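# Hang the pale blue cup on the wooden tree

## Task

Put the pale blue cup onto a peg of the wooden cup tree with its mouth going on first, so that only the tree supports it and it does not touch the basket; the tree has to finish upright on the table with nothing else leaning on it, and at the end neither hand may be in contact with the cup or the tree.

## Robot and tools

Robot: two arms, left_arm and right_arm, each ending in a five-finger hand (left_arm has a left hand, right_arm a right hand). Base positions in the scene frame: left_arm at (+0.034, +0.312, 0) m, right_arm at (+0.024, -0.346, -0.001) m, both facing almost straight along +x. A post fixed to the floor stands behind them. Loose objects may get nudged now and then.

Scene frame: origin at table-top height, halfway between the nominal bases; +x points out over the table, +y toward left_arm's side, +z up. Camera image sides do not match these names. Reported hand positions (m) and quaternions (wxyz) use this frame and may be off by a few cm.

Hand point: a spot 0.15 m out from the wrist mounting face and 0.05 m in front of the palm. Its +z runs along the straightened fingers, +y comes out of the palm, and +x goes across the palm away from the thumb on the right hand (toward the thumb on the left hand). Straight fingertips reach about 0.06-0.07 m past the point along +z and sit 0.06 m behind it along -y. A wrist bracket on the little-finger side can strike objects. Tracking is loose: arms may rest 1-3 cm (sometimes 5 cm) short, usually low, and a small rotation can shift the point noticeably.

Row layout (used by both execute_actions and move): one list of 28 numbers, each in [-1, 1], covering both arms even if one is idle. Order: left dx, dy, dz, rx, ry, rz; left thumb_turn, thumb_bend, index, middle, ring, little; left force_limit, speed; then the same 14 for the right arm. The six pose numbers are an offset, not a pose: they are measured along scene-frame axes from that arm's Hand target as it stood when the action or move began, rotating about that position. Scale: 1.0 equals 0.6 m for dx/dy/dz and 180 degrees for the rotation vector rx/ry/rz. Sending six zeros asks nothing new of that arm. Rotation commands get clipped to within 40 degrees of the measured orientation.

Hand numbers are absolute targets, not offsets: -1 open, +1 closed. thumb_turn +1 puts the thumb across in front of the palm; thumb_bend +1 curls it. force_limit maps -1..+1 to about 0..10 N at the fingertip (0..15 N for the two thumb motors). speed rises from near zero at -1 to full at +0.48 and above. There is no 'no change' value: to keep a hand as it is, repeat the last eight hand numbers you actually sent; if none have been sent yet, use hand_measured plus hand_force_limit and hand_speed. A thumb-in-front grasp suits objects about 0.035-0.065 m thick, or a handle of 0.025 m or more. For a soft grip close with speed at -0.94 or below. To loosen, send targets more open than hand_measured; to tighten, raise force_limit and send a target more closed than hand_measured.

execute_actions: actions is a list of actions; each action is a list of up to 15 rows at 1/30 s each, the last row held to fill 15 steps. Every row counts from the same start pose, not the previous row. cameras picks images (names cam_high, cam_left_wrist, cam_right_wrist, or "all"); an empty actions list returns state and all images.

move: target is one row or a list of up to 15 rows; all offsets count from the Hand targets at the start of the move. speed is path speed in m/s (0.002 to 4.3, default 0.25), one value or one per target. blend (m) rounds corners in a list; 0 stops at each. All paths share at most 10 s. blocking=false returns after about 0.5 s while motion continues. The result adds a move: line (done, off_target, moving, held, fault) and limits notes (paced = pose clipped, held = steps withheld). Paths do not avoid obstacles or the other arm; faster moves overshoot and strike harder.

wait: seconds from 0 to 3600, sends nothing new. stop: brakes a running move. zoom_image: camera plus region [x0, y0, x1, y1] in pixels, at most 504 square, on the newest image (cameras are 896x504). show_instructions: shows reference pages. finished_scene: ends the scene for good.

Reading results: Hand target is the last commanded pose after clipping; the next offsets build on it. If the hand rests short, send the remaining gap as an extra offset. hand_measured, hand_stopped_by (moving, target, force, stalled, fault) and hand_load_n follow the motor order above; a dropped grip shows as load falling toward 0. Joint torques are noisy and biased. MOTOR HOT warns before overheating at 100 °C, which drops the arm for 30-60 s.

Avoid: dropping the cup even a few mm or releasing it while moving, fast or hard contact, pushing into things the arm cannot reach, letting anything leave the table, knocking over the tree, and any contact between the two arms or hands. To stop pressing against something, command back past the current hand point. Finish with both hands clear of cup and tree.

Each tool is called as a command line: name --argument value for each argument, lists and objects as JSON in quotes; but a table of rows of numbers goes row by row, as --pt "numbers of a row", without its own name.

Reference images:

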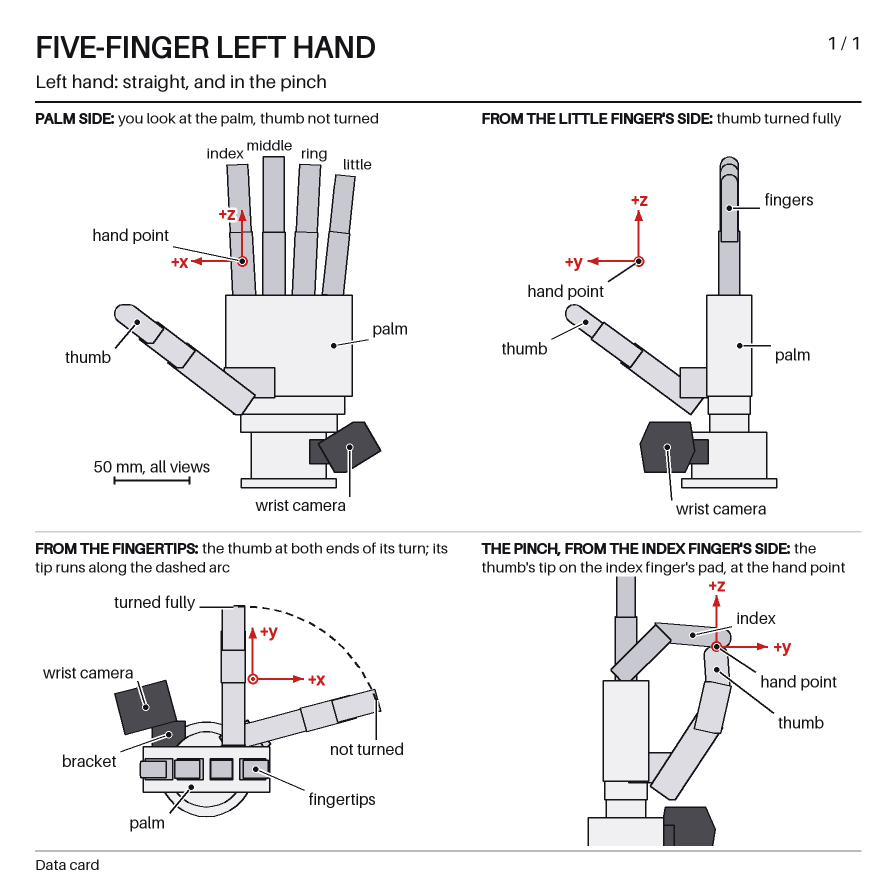

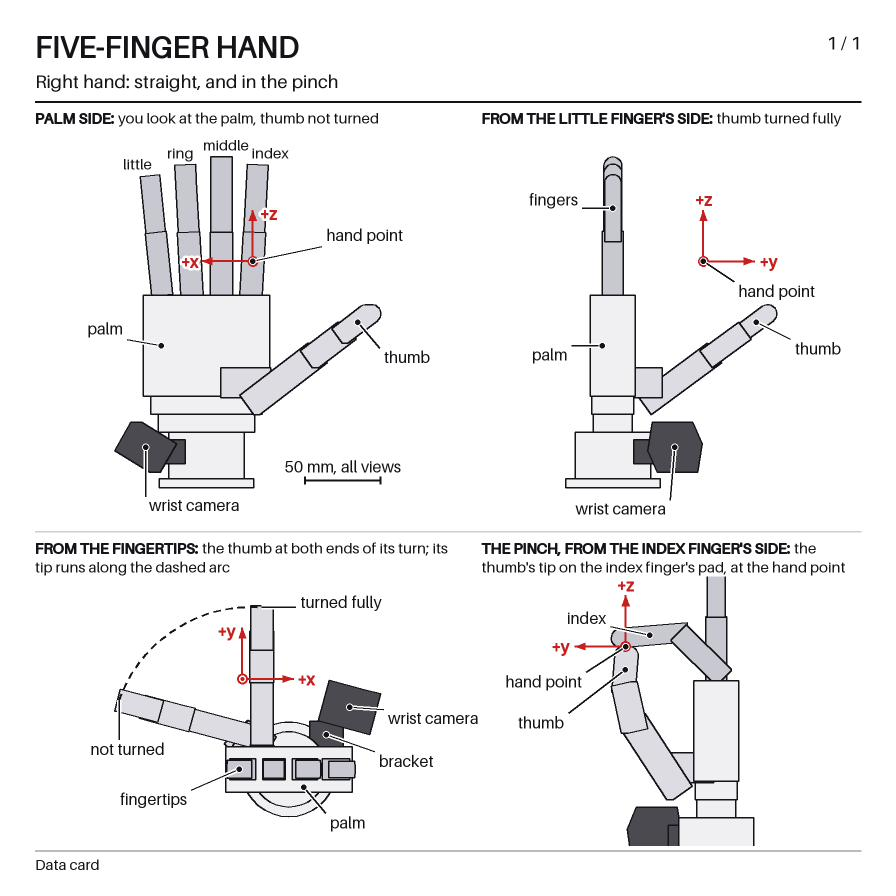

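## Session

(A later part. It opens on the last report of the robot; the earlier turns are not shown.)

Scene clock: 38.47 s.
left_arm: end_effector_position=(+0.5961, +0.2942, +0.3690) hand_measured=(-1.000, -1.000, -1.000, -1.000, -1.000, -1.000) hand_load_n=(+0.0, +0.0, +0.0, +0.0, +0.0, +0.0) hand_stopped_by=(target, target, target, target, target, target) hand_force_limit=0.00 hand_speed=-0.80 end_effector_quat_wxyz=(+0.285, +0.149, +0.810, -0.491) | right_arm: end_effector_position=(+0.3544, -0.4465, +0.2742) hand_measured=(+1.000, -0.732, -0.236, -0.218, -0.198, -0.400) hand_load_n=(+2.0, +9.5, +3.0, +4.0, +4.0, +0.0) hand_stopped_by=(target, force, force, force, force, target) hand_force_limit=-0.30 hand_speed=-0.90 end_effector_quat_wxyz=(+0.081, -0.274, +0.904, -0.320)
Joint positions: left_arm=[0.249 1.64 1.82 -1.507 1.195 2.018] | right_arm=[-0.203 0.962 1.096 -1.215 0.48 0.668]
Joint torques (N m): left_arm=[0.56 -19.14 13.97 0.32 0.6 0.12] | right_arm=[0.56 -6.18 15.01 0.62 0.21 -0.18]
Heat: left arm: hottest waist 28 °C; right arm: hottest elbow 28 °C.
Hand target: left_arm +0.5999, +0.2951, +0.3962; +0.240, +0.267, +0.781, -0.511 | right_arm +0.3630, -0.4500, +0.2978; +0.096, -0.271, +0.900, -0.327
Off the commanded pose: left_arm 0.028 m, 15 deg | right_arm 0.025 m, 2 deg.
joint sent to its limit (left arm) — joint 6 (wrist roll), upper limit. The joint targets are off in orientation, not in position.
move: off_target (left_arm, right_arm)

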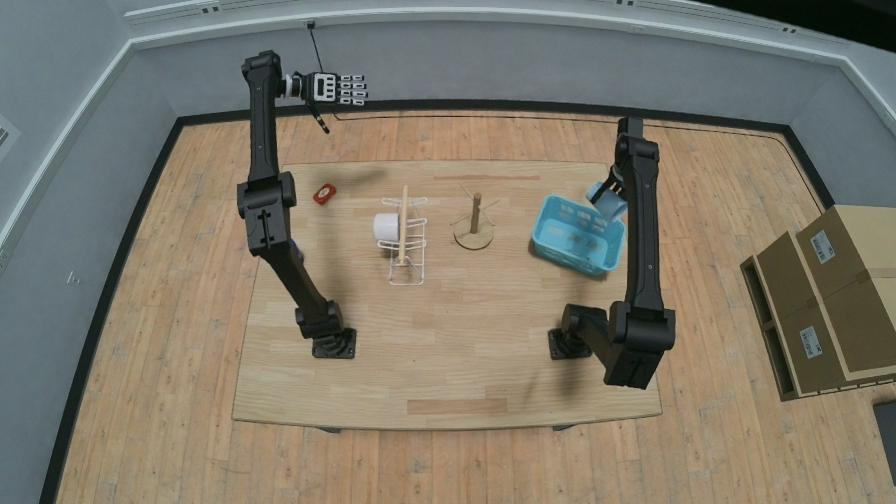

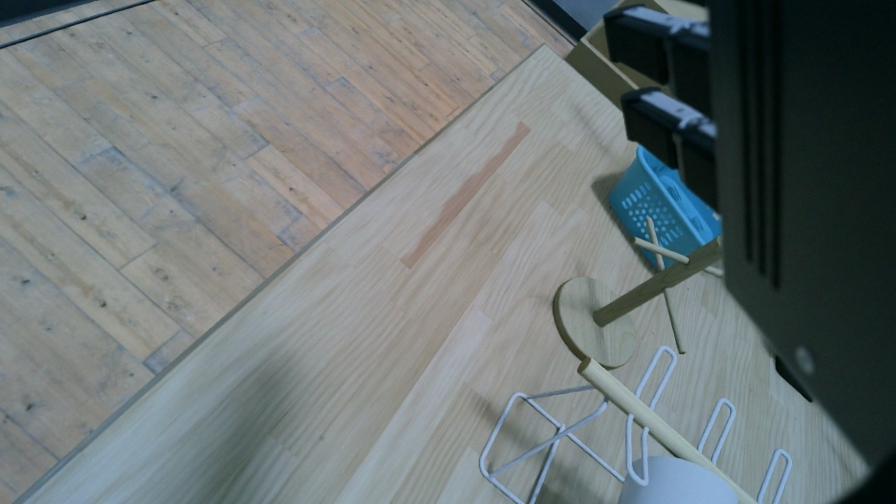

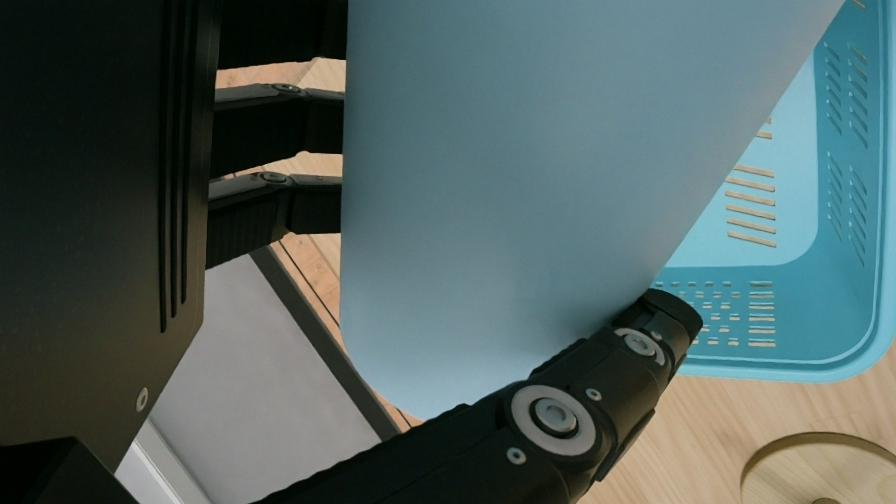

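move --target '[0,0,0,-0.1,0.024,-0.084,-1,-1,-1,-1,-1,-1,0,-0.8,0,0,0,0,0,0,1,-0.45,0,0,0,-0.4,-0.3,-0.9]' --cameras '["cam_left_wrist","cam_high"]' --speed 0.2

zoom_image --camera "cam_high" --region '[540, 150, 680, 270]'

zoom_image --camera "cam_left_wrist" --region '[420, 180, 720, 420]'

Scene clock: 41.27 s.
left_arm: end_effector_position=(+0.5972, +0.2889, +0.3990) hand_measured=(-1.000, -1.000, -1.000, -1.000, -1.000, -1.000) hand_load_n=(+0.0, +0.0, +0.0, +0.0, +0.0, +0.0) hand_stopped_by=(target, target, target, target, target, target) hand_force_limit=0.00 hand_speed=-0.80 end_effector_quat_wxyz=(+0.340, +0.133, +0.695, -0.619) | right_arm: end_effector_position=(+0.3544, -0.4465, +0.2742) hand_measured=(+1.000, -0.732, -0.236, -0.218, -0.198, -0.400) hand_load_n=(+2.0, +9.5, +3.0, +4.0, +4.0, +0.0) hand_stopped_by=(target, force, force, force, force, target) hand_force_limit=-0.30 hand_speed=-0.90 end_effector_quat_wxyz=(+0.081, -0.274, +0.904, -0.320)
Joint positions: left_arm=[0.31 1.64 1.73 -1.417 1.568 2.019] | right_arm=[-0.203 0.962 1.096 -1.215 0.48 0.668]
Joint torques (N m): left_arm=[2.14 -18.49 8.92 1.06 0.91 0.11] | right_arm=[0.5 -6.18 15.01 0.61 0.22 -0.17]
Heat: left arm: hottest waist 28 °C; right arm: hottest elbow 29 °C.
Hand target: left_arm +0.5998, +0.2949, +0.3962; +0.180, +0.307, +0.658, -0.663 | right_arm +0.3630, -0.4500, +0.2978; +0.096, -0.271, +0.900, -0.327
Off the commanded pose: left_arm 0.007 m, 28 deg | right_arm 0.025 m, 2 deg.
joint sent to its limit (left arm) — joint 6 (wrist roll), upper limit. The joint targets are off in orientation, not in position.
move: off_target (left_arm)
Images, in order (width x height): cam_high 896x504, cam_left_wrist 896x504.

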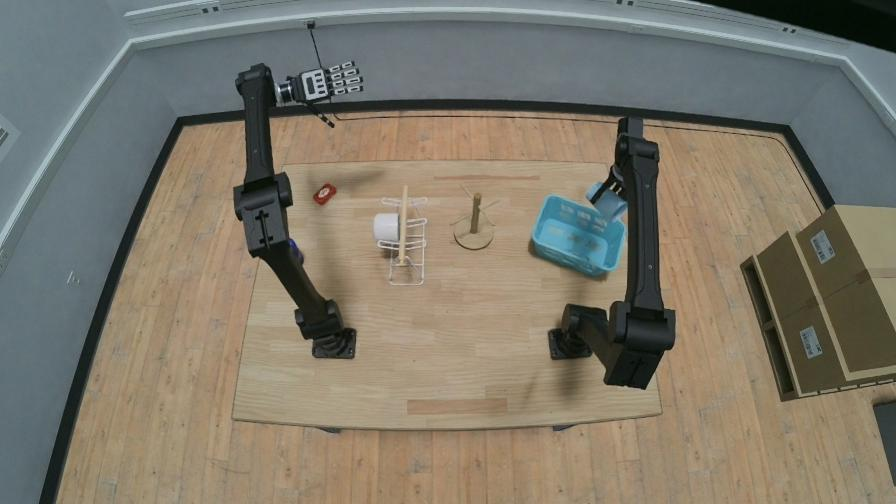

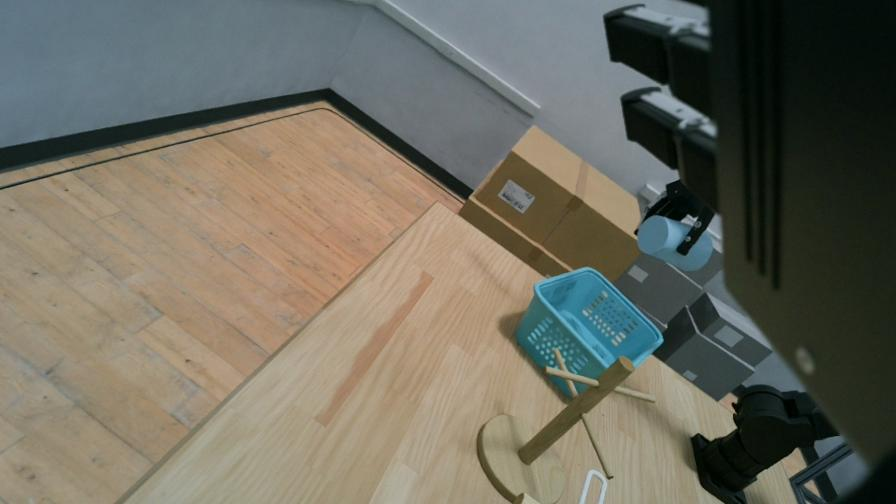

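Scaled by 3.600 from the camera's image (finer frame: 1280x720).

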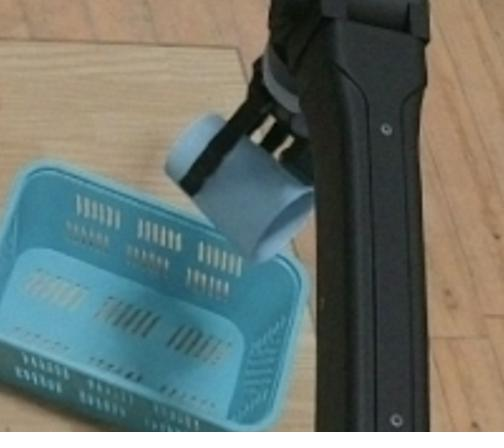

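Scaled by 1.680 from the camera's image (finer frame: 1280x720).

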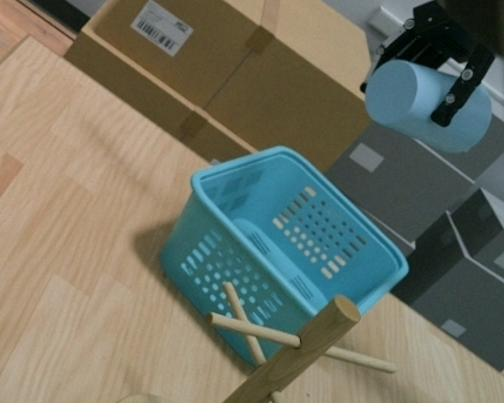

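zoom_image --camera "cam_high" --region '[440, 170, 520, 260]'

zoom_image --camera "cam_left_wrist" --region '[470, 330, 680, 504]'

Scaled by 5.600 from the camera's image (finer frame: 1280x720).

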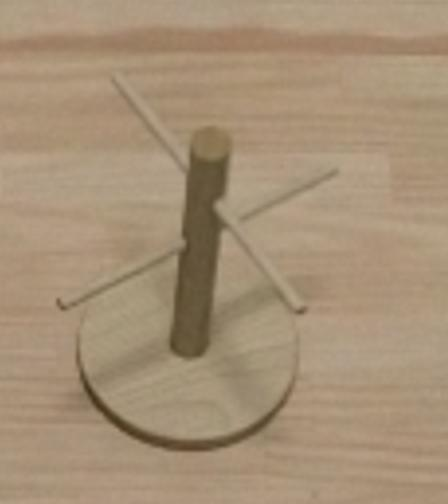

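Scaled by 2.400 from the camera's image (finer frame: 1280x720).

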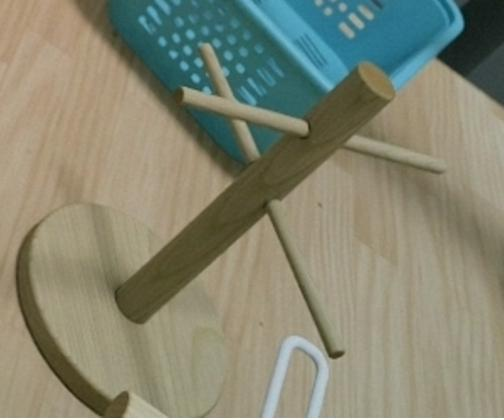

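move --pt "0 0 0 0 0 0 -1 -1 -1 -1 -1 -1 0 -0.8 0.228 0.167 0.087 0 0 -0.015 1 -0.45 0 0 0 -0.4 -0.3 -0.9" --pt "0 0 0 0 0 0 -1 -1 -1 -1 -1 -1 0 -0.8 0.412 0.68 0.06 0 0 -0.039 1 -0.45 0 0 0 -0.4 -0.3 -0.9" --blend '[0.05,0]' --cameras '["all"]' --speed 0.2

zoom_image --camera "cam_high" --region '[420, 90, 580, 250]'

Scene clock: 45.40 s.
left_arm: end_effector_position=(+0.5973, +0.2889, +0.3990) hand_measured=(-1.000, -1.000, -1.000, -1.000, -1.000, -1.000) hand_load_n=(+0.0, +0.0, +0.0, +0.0, +0.0, +0.0) hand_stopped_by=(target, target, target, target, target, target) hand_force_limit=0.00 hand_speed=-0.80 end_effector_quat_wxyz=(+0.340, +0.134, +0.695, -0.619) | right_arm: end_effector_position=(+0.6034, -0.0451, +0.3122) hand_measured=(+1.000, -0.732, -0.236, -0.218, -0.198, -0.400) hand_load_n=(+2.0, +9.5, +3.0, +4.0, +3.5, +0.0) hand_stopped_by=(target, force, force, force, force, target) hand_force_limit=-0.30 hand_speed=-0.90 end_effector_quat_wxyz=(+0.168, -0.261, +0.900, -0.307)
Joint positions: left_arm=[0.31 1.64 1.73 -1.417 1.568 2.019] | right_arm=[0.589 1.905 2.173 -1.683 0.7 1.549]
Joint torques (N m): left_arm=[1.2 -17.79 8.91 1.03 0.9 0.09] | right_arm=[0.97 -21.19 13.86 -0.06 0.62 0.11]
Heat: left arm: hottest waist 28 °C; right arm: hottest elbow 30 °C.
Hand target: left_arm +0.5999, +0.2943, +0.3963; +0.348, +0.137, +0.694, -0.616 (not the last commanded pose) | right_arm +0.6101, -0.0419, +0.3337; +0.076, -0.215, +0.915, -0.332
Off the commanded pose: left_arm 0.007 m, 28 deg | right_arm 0.023 m, 12 deg.
joint sent to its limit (left arm) — joint 6 (wrist roll), upper limit.
joint sent to its limit (right arm) — joint 4 (wrist pitch), lower limit. The joint targets are off in orientation, not in position.
move: off_target (right_arm)

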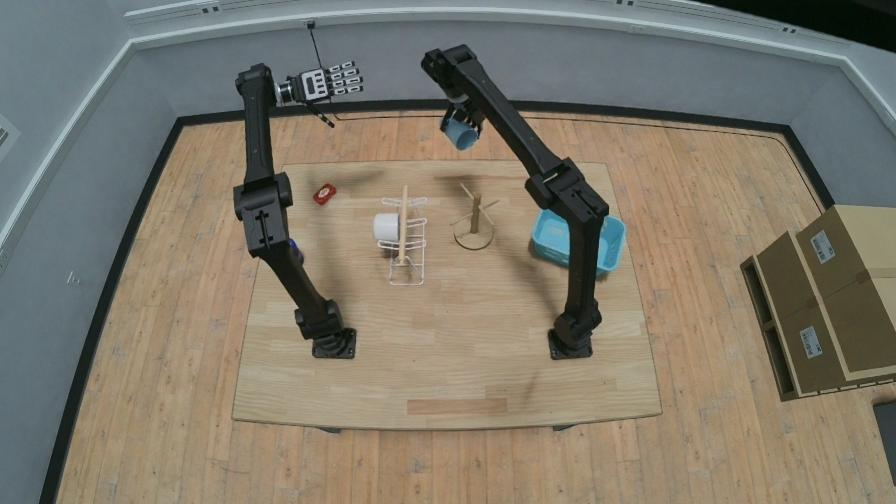

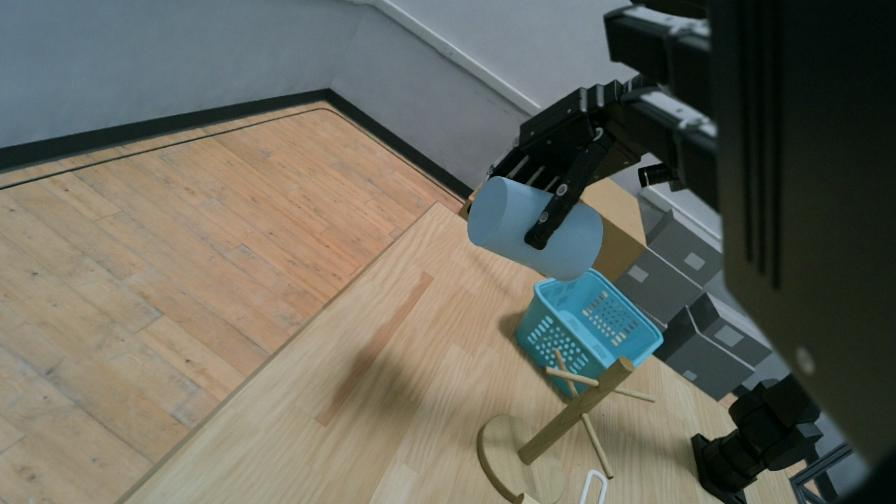

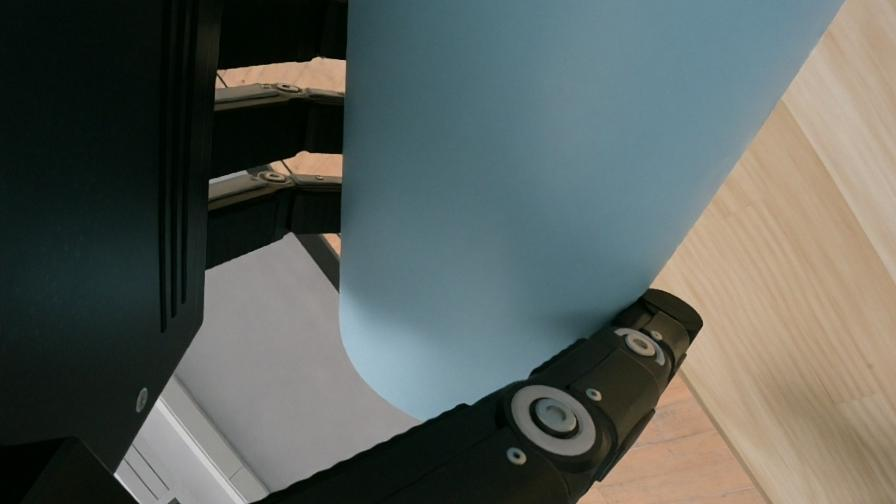

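Scaled by 3.150 from the camera's image (finer frame: 1280x720).

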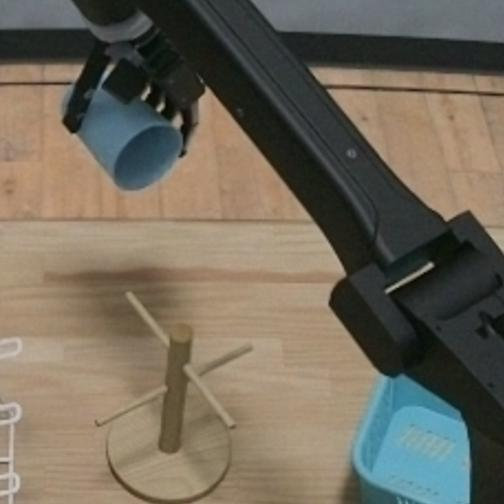

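move --target '[0,0,0,0,0,0,-1,-1,-1,-1,-1,-1,0,-0.8,-0.02,0.045,-0.13,0,0,0,1,-0.45,0,0,0,-0.4,-0.3,-0.9]' --cameras '["all"]' --speed 0.15

zoom_image --camera "cam_high" --region '[420, 110, 540, 250]'

zoom_image --camera "cam_left_wrist" --region '[440, 180, 720, 440]'

Scene clock: 47.57 s.
left_arm: end_effector_position=(+0.5973, +0.2889, +0.3990) hand_measured=(-1.000, -1.000, -1.000, -1.000, -1.000, -1.000) hand_load_n=(+0.0, +0.0, +0.0, +0.0, +0.0, +0.0) hand_stopped_by=(target, target, target, target, target, target) hand_force_limit=0.00 hand_speed=-0.80 end_effector_quat_wxyz=(+0.340, +0.134, +0.695, -0.619) | right_arm: end_effector_position=(+0.5999, -0.0185, +0.2521) hand_measured=(+1.000, -0.732, -0.236, -0.218, -0.198, -0.400) hand_load_n=(+2.0, +9.5, +2.5, +4.0, +3.5, +0.0) hand_stopped_by=(target, force, force, force, force, target) hand_force_limit=-0.30 hand_speed=-0.90 end_effector_quat_wxyz=(+0.142, -0.241, +0.909, -0.309)
Joint positions: left_arm=[0.31 1.64 1.73 -1.417 1.568 2.019] | right_arm=[0.628 1.973 2.127 -1.683 0.693 1.676]
Joint torques (N m): left_arm=[2.73 -17.79 9.02 1.07 0.98 0.16] | right_arm=[1.44 -22.24 10.19 -0.27 0.45 0.06]
Heat: left arm: hottest waist 28 °C; right arm: hottest elbow 30 °C.
Hand target: left_arm +0.5999, +0.2943, +0.3963; +0.348, +0.137, +0.694, -0.616 | right_arm +0.5982, -0.0151, +0.2559; +0.076, -0.215, +0.915, -0.332
Off the commanded pose: left_arm 0.007 m, 1 deg | right_arm 0.005 m, 9 deg.
joint sent to its limit (left arm) — joint 6 (wrist roll), upper limit. The joint targets still meet the commanded pose.
joint sent to its limit (right arm) — joint 4 (wrist pitch), lower limit. The joint targets are off in orientation, not in position.
move: off_target (right_arm)

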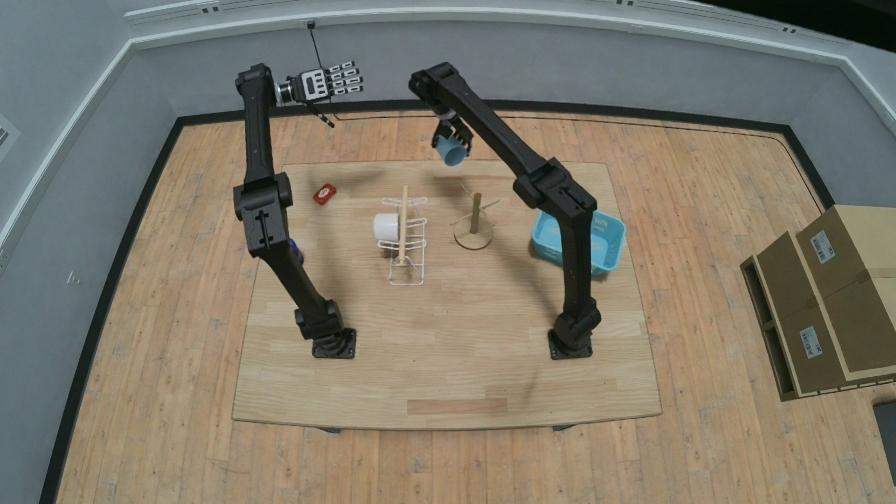

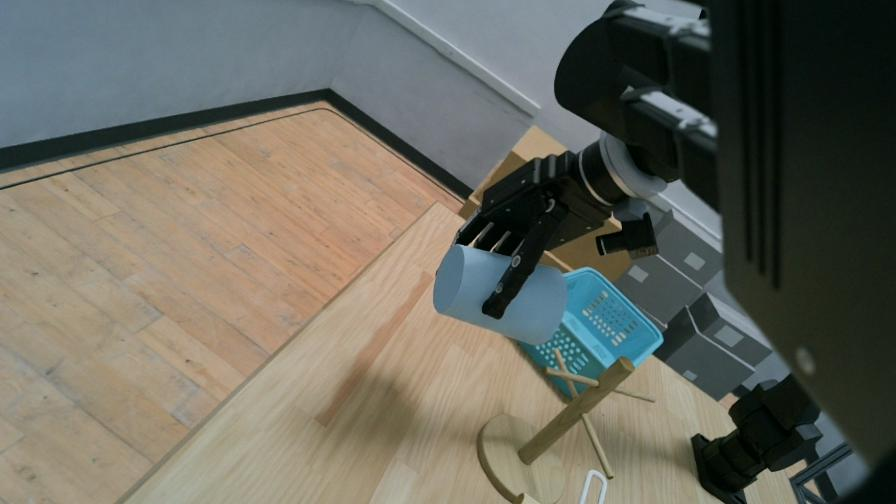

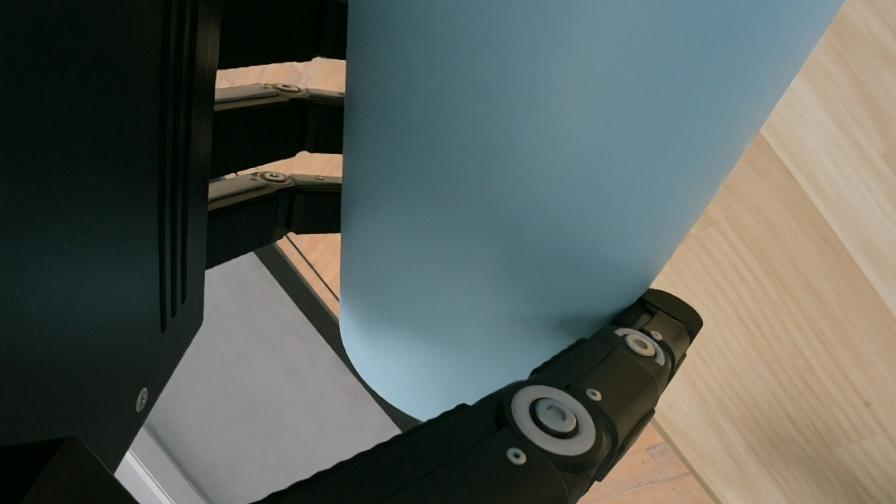

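Scaled by 3.600 from the camera's image (finer frame: 1280x720).

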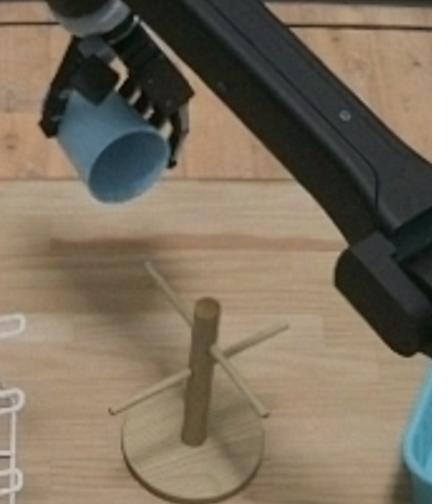

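Scaled by 1.800 from the camera's image (finer frame: 1280x720).

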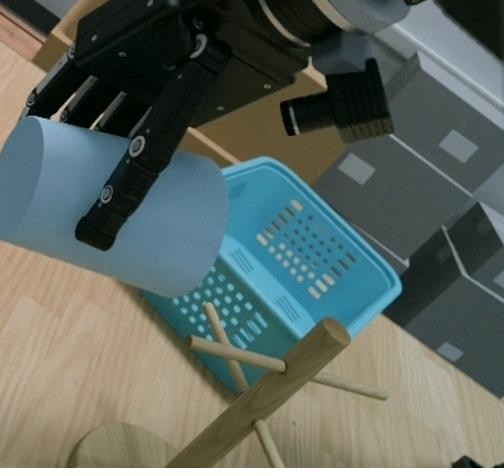

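move --target '[0,0,0,0,0,0,-1,-1,-1,-1,-1,-1,0,-0.8,-0.02,0,-0.083,0,0,0,1,-0.45,0,0,0,-0.4,-0.3,-0.9]' --cameras '["all"]' --speed 0.12

zoom_image --camera "cam_high" --region '[420, 110, 540, 250]'

zoom_image --camera "cam_left_wrist" --region '[400, 200, 700, 460]'

Scene clock: 49.43 s.
left_arm: end_effector_position=(+0.5973, +0.2889, +0.3990) hand_measured=(-1.000, -1.000, -1.000, -1.000, -1.000, -1.000) hand_load_n=(+0.0, +0.0, +0.0, +0.0, +0.0, +0.0) hand_stopped_by=(target, target, target, target, target, target) hand_force_limit=0.00 hand_speed=-0.80 end_effector_quat_wxyz=(+0.340, +0.134, +0.695, -0.619) | right_arm: end_effector_position=(+0.5886, -0.0198, +0.2052) hand_measured=(+1.000, -0.732, -0.236, -0.218, -0.198, -0.400) hand_load_n=(+2.0, +9.5, +3.0, +4.0, +3.5, +0.0) hand_stopped_by=(target, force, force, force, force, target) hand_force_limit=-0.30 hand_speed=-0.90 end_effector_quat_wxyz=(+0.109, -0.229, +0.913, -0.320)
Joint positions: left_arm=[0.31 1.64 1.73 -1.417 1.568 2.019] | right_arm=[0.639 1.997 2.049 -1.683 0.686 1.75]
Joint torques (N m): left_arm=[1.2 -18.61 8.98 1.17 0.9 0.12] | right_arm=[1.61 -22.24 9.85 -0.47 0.41 0.16]
Heat: left arm: hottest waist 28 °C; right arm: hottest elbow 30 °C.
Hand target: left_arm +0.5999, +0.2943, +0.3963; +0.348, +0.137, +0.694, -0.616 | right_arm +0.5862, -0.0151, +0.2061; +0.076, -0.215, +0.915, -0.333
Off the commanded pose: left_arm 0.007 m, 1 deg | right_arm 0.005 m, 4 deg.
joint sent to its limit (left arm) — joint 6 (wrist roll), upper limit. The joint targets still meet the commanded pose.
joint sent to its limit (right arm) — joint 4 (wrist pitch), lower limit. The joint targets are off in orientation, not in position.
move: off_target (right_arm)

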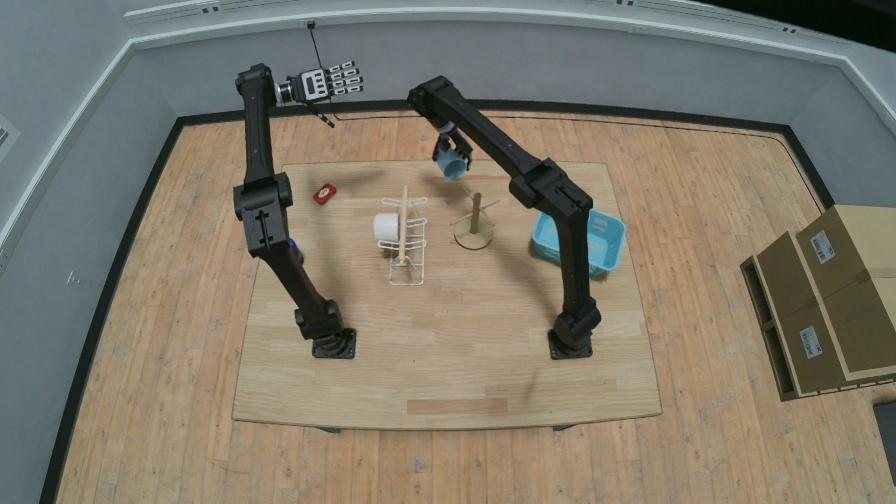

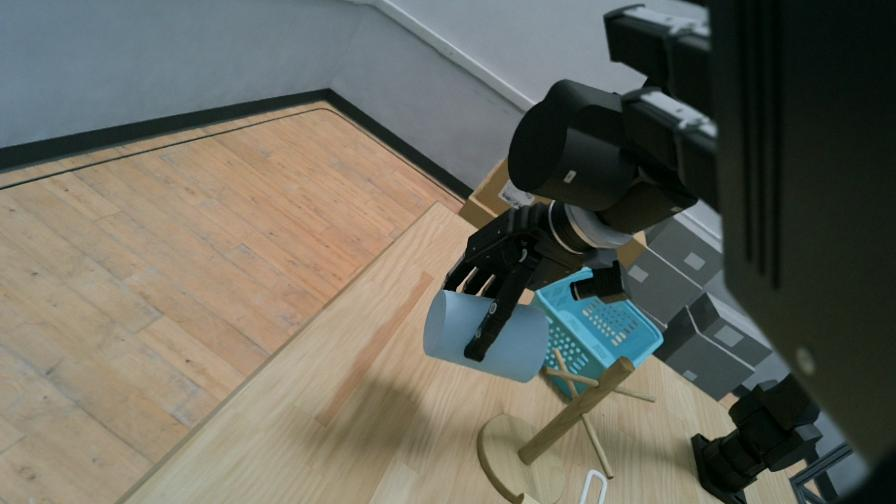

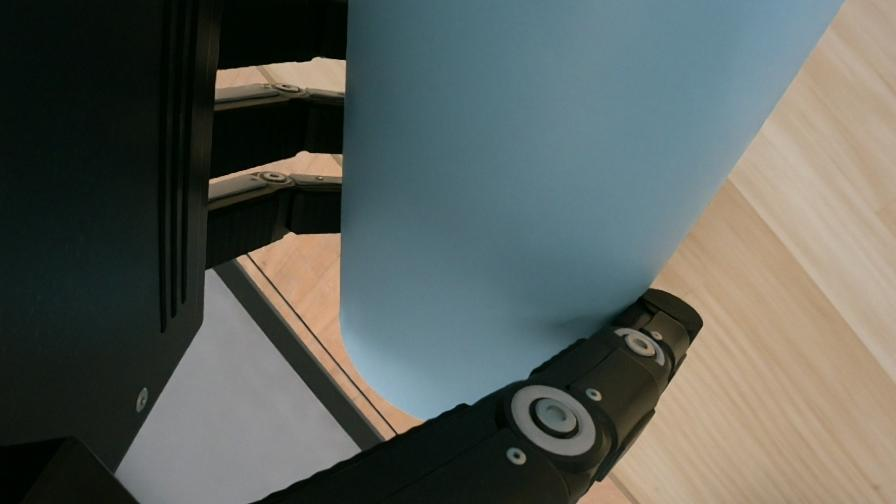

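Scaled by 3.600 from the camera's image (finer frame: 1280x720).

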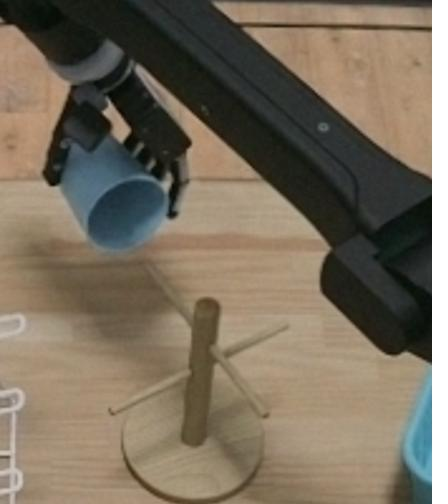

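Scaled by 1.680 from the camera's image (finer frame: 1280x720).

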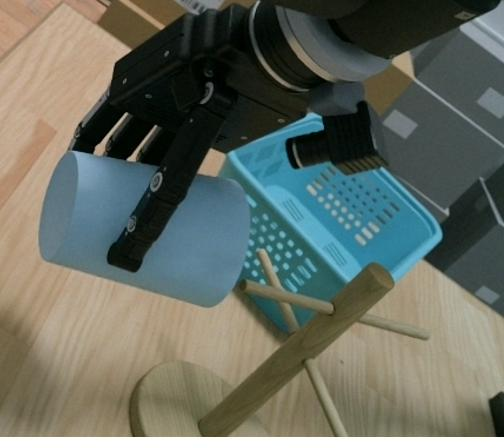

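move --target '[0,0,0,0,0,0,-1,-1,-1,-1,-1,-1,0,-0.8,-0.0267,-0.003,-0.04,0,0,0,1,-0.45,0,0,0,-0.4,-0.3,-0.9]' --cameras '["cam_high","cam_left_wrist"]' --speed 0.1

zoom_image --camera "cam_high" --region '[420, 130, 520, 250]'

zoom_image --camera "cam_left_wrist" --region '[400, 200, 700, 460]'

Scene clock: 51.03 s.
left_arm: end_effector_position=(+0.5973, +0.2889, +0.3990) hand_measured=(-1.000, -1.000, -1.000, -1.000, -1.000, -1.000) hand_load_n=(+0.0, +0.0, +0.0, +0.0, -0.5, +0.0) hand_stopped_by=(target, target, target, target, target, target) hand_force_limit=0.00 hand_speed=-0.80 end_effector_quat_wxyz=(+0.340, +0.134, +0.695, -0.619) | right_arm: end_effector_position=(+0.5726, -0.0201, +0.1792) hand_measured=(+1.000, -0.732, -0.236, -0.218, -0.198, -0.400) hand_load_n=(+2.0, +9.5, +2.5, +4.0, +4.0, +0.0) hand_stopped_by=(target, force, force, force, force, target) hand_force_limit=-0.30 hand_speed=-0.90 end_effector_quat_wxyz=(+0.090, -0.225, +0.913, -0.327)
Joint positions: left_arm=[0.31 1.64 1.73 -1.417 1.568 2.019] | right_arm=[0.655 1.997 1.982 -1.683 0.683 1.799]
Joint torques (N m): left_arm=[1.85 -17.55 9.13 1.2 0.95 0.14] | right_arm=[1.44 -22.71 9.48 -0.59 0.4 0.13]
Heat: left arm: hottest waist 28 °C; right arm: hottest elbow 30 °C.
Hand target: left_arm +0.5999, +0.2943, +0.3963; +0.348, +0.137, +0.694, -0.616 | right_arm +0.5702, -0.0168, +0.1821; +0.076, -0.215, +0.915, -0.333
Off the commanded pose: left_arm 0.007 m, 1 deg | right_arm 0.005 m, 2 deg.
joint sent to its limit (left arm) — joint 6 (wrist roll), upper limit. The joint targets still meet the commanded pose.
joint sent to its limit (right arm) — joint 4 (wrist pitch), lower limit. The joint targets still meet the commanded pose.
move: done

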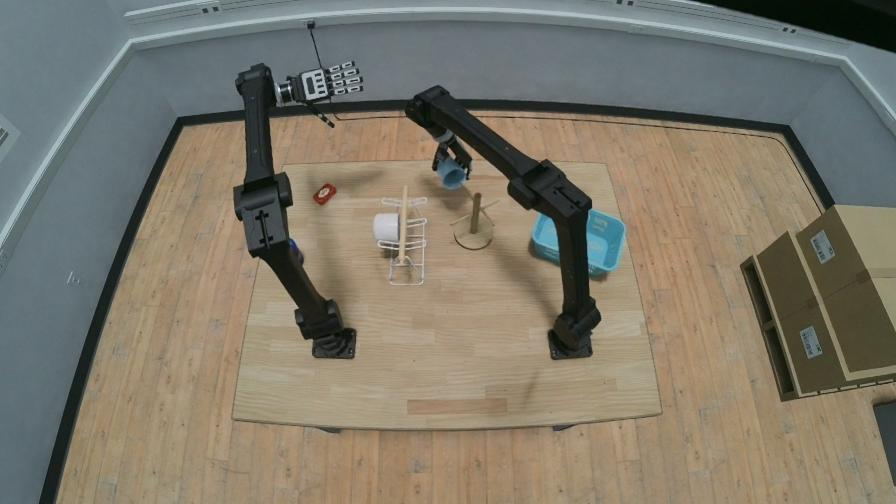

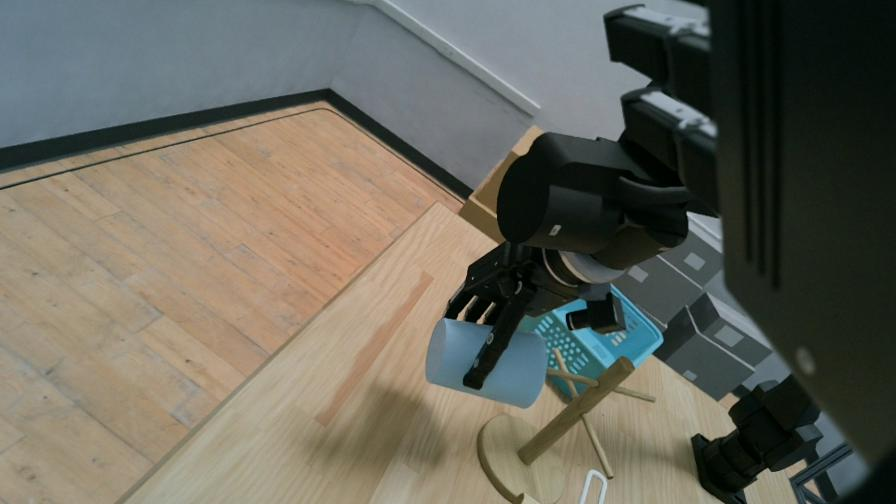

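Scaled by 4.200 from the camera's image (finer frame: 1280x720).

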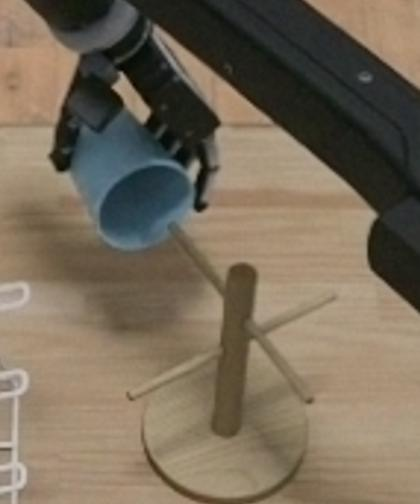

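Scaled by 1.680 from the camera's image (finer frame: 1280x720).

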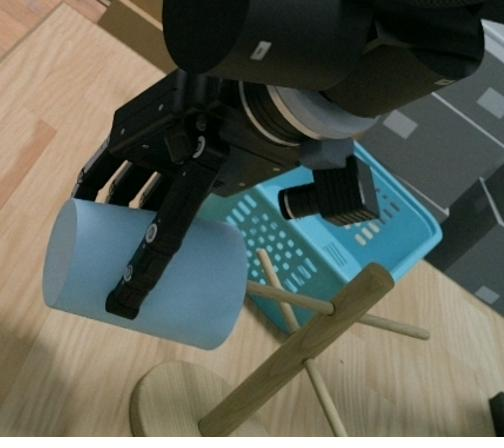

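move --target '[0,0,0,0,0,0,-1,-1,-1,-1,-1,-1,0,-0.8,-0.05,-0.03,0,0,0,0,1,-0.45,0,0,0,-1,-0.3,-0.9]' --cameras '["cam_high","cam_left_wrist"]' --speed 0.06

zoom_image --camera "cam_high" --region '[420, 130, 520, 250]'

zoom_image --camera "cam_left_wrist" --region '[400, 200, 700, 460]'

Scene clock: 54.67 s.
left_arm: end_effector_position=(+0.5973, +0.2889, +0.3990) hand_measured=(-1.000, -1.000, -1.000, -1.000, -1.000, -1.000) hand_load_n=(+0.0, +0.0, +0.0, +0.0, -0.5, +0.0) hand_stopped_by=(target, target, target, target, target, target) hand_force_limit=0.00 hand_speed=-0.80 end_effector_quat_wxyz=(+0.340, +0.134, +0.695, -0.619) | right_arm: end_effector_position=(+0.5438, -0.0381, +0.1714) hand_measured=(+1.000, -0.732, -0.236, -0.218, -0.198, -1.000) hand_load_n=(+2.0, +9.5, +3.0, +4.0, +4.0, +0.0) hand_stopped_by=(target, force, force, force, force, target) hand_force_limit=-0.30 hand_speed=-0.90 end_effector_quat_wxyz=(+0.072, -0.221, +0.913, -0.336)
Joint positions: left_arm=[0.31 1.64 1.73 -1.417 1.568 2.019] | right_arm=[0.662 1.934 1.862 -1.683 0.68 1.833]
Joint torques (N m): left_arm=[2.14 -17.79 8.88 1.21 0.94 0.08] | right_arm=[1.61 -22.65 9.42 -0.69 0.4 0.11]
Heat: left arm: hottest elbow 29 °C; right arm: hottest elbow 30 °C.
Hand target: left_arm +0.5999, +0.2943, +0.3963; +0.348, +0.137, +0.694, -0.616 | right_arm +0.5401, -0.0347, +0.1820; +0.076, -0.215, +0.915, -0.332
Off the commanded pose: left_arm 0.007 m, 1 deg | right_arm 0.012 m, 1 deg.
joint sent to its limit (left arm) — joint 6 (wrist roll), upper limit. The joint targets still meet the commanded pose.
joint sent to its limit (right arm) — joint 4 (wrist pitch), lower limit. The joint targets still meet the commanded pose.
move: off_target (right_arm)

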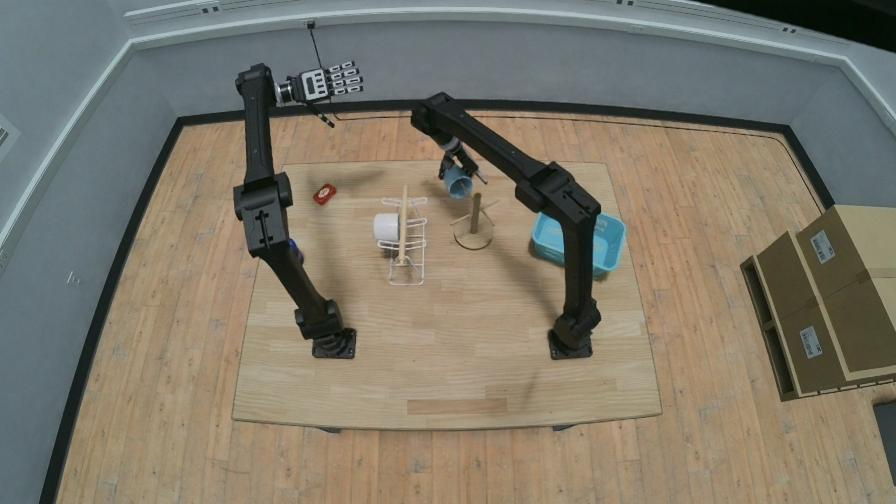

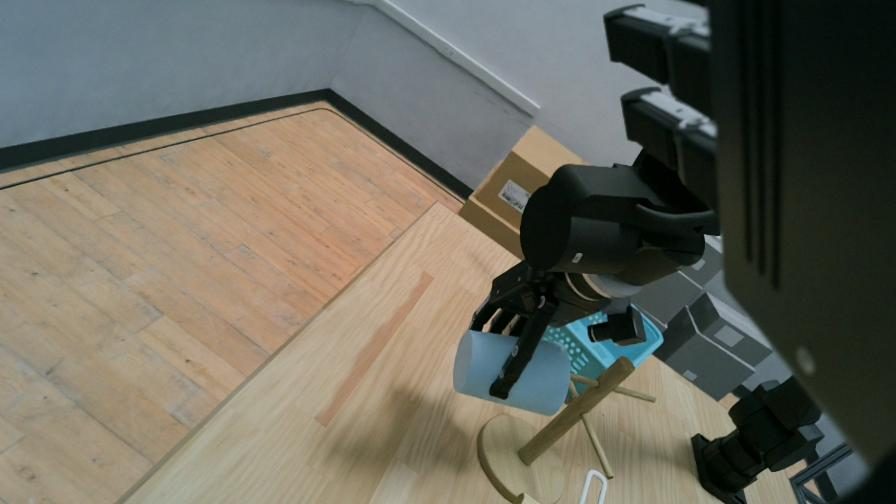

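Scaled by 4.200 from the camera's image (finer frame: 1280x720).

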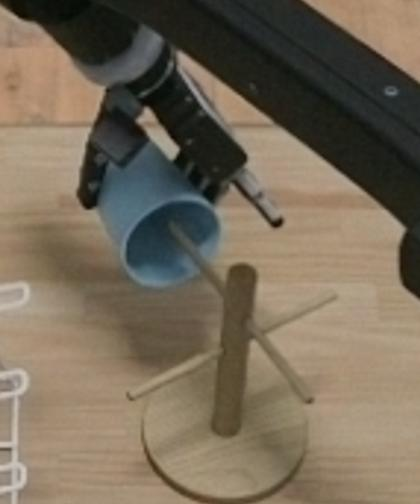

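Scaled by 1.680 from the camera's image (finer frame: 1280x720).

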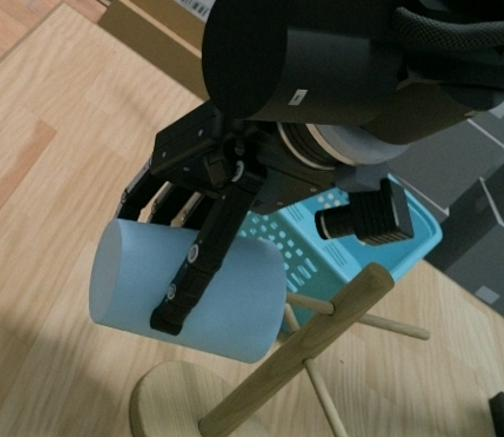

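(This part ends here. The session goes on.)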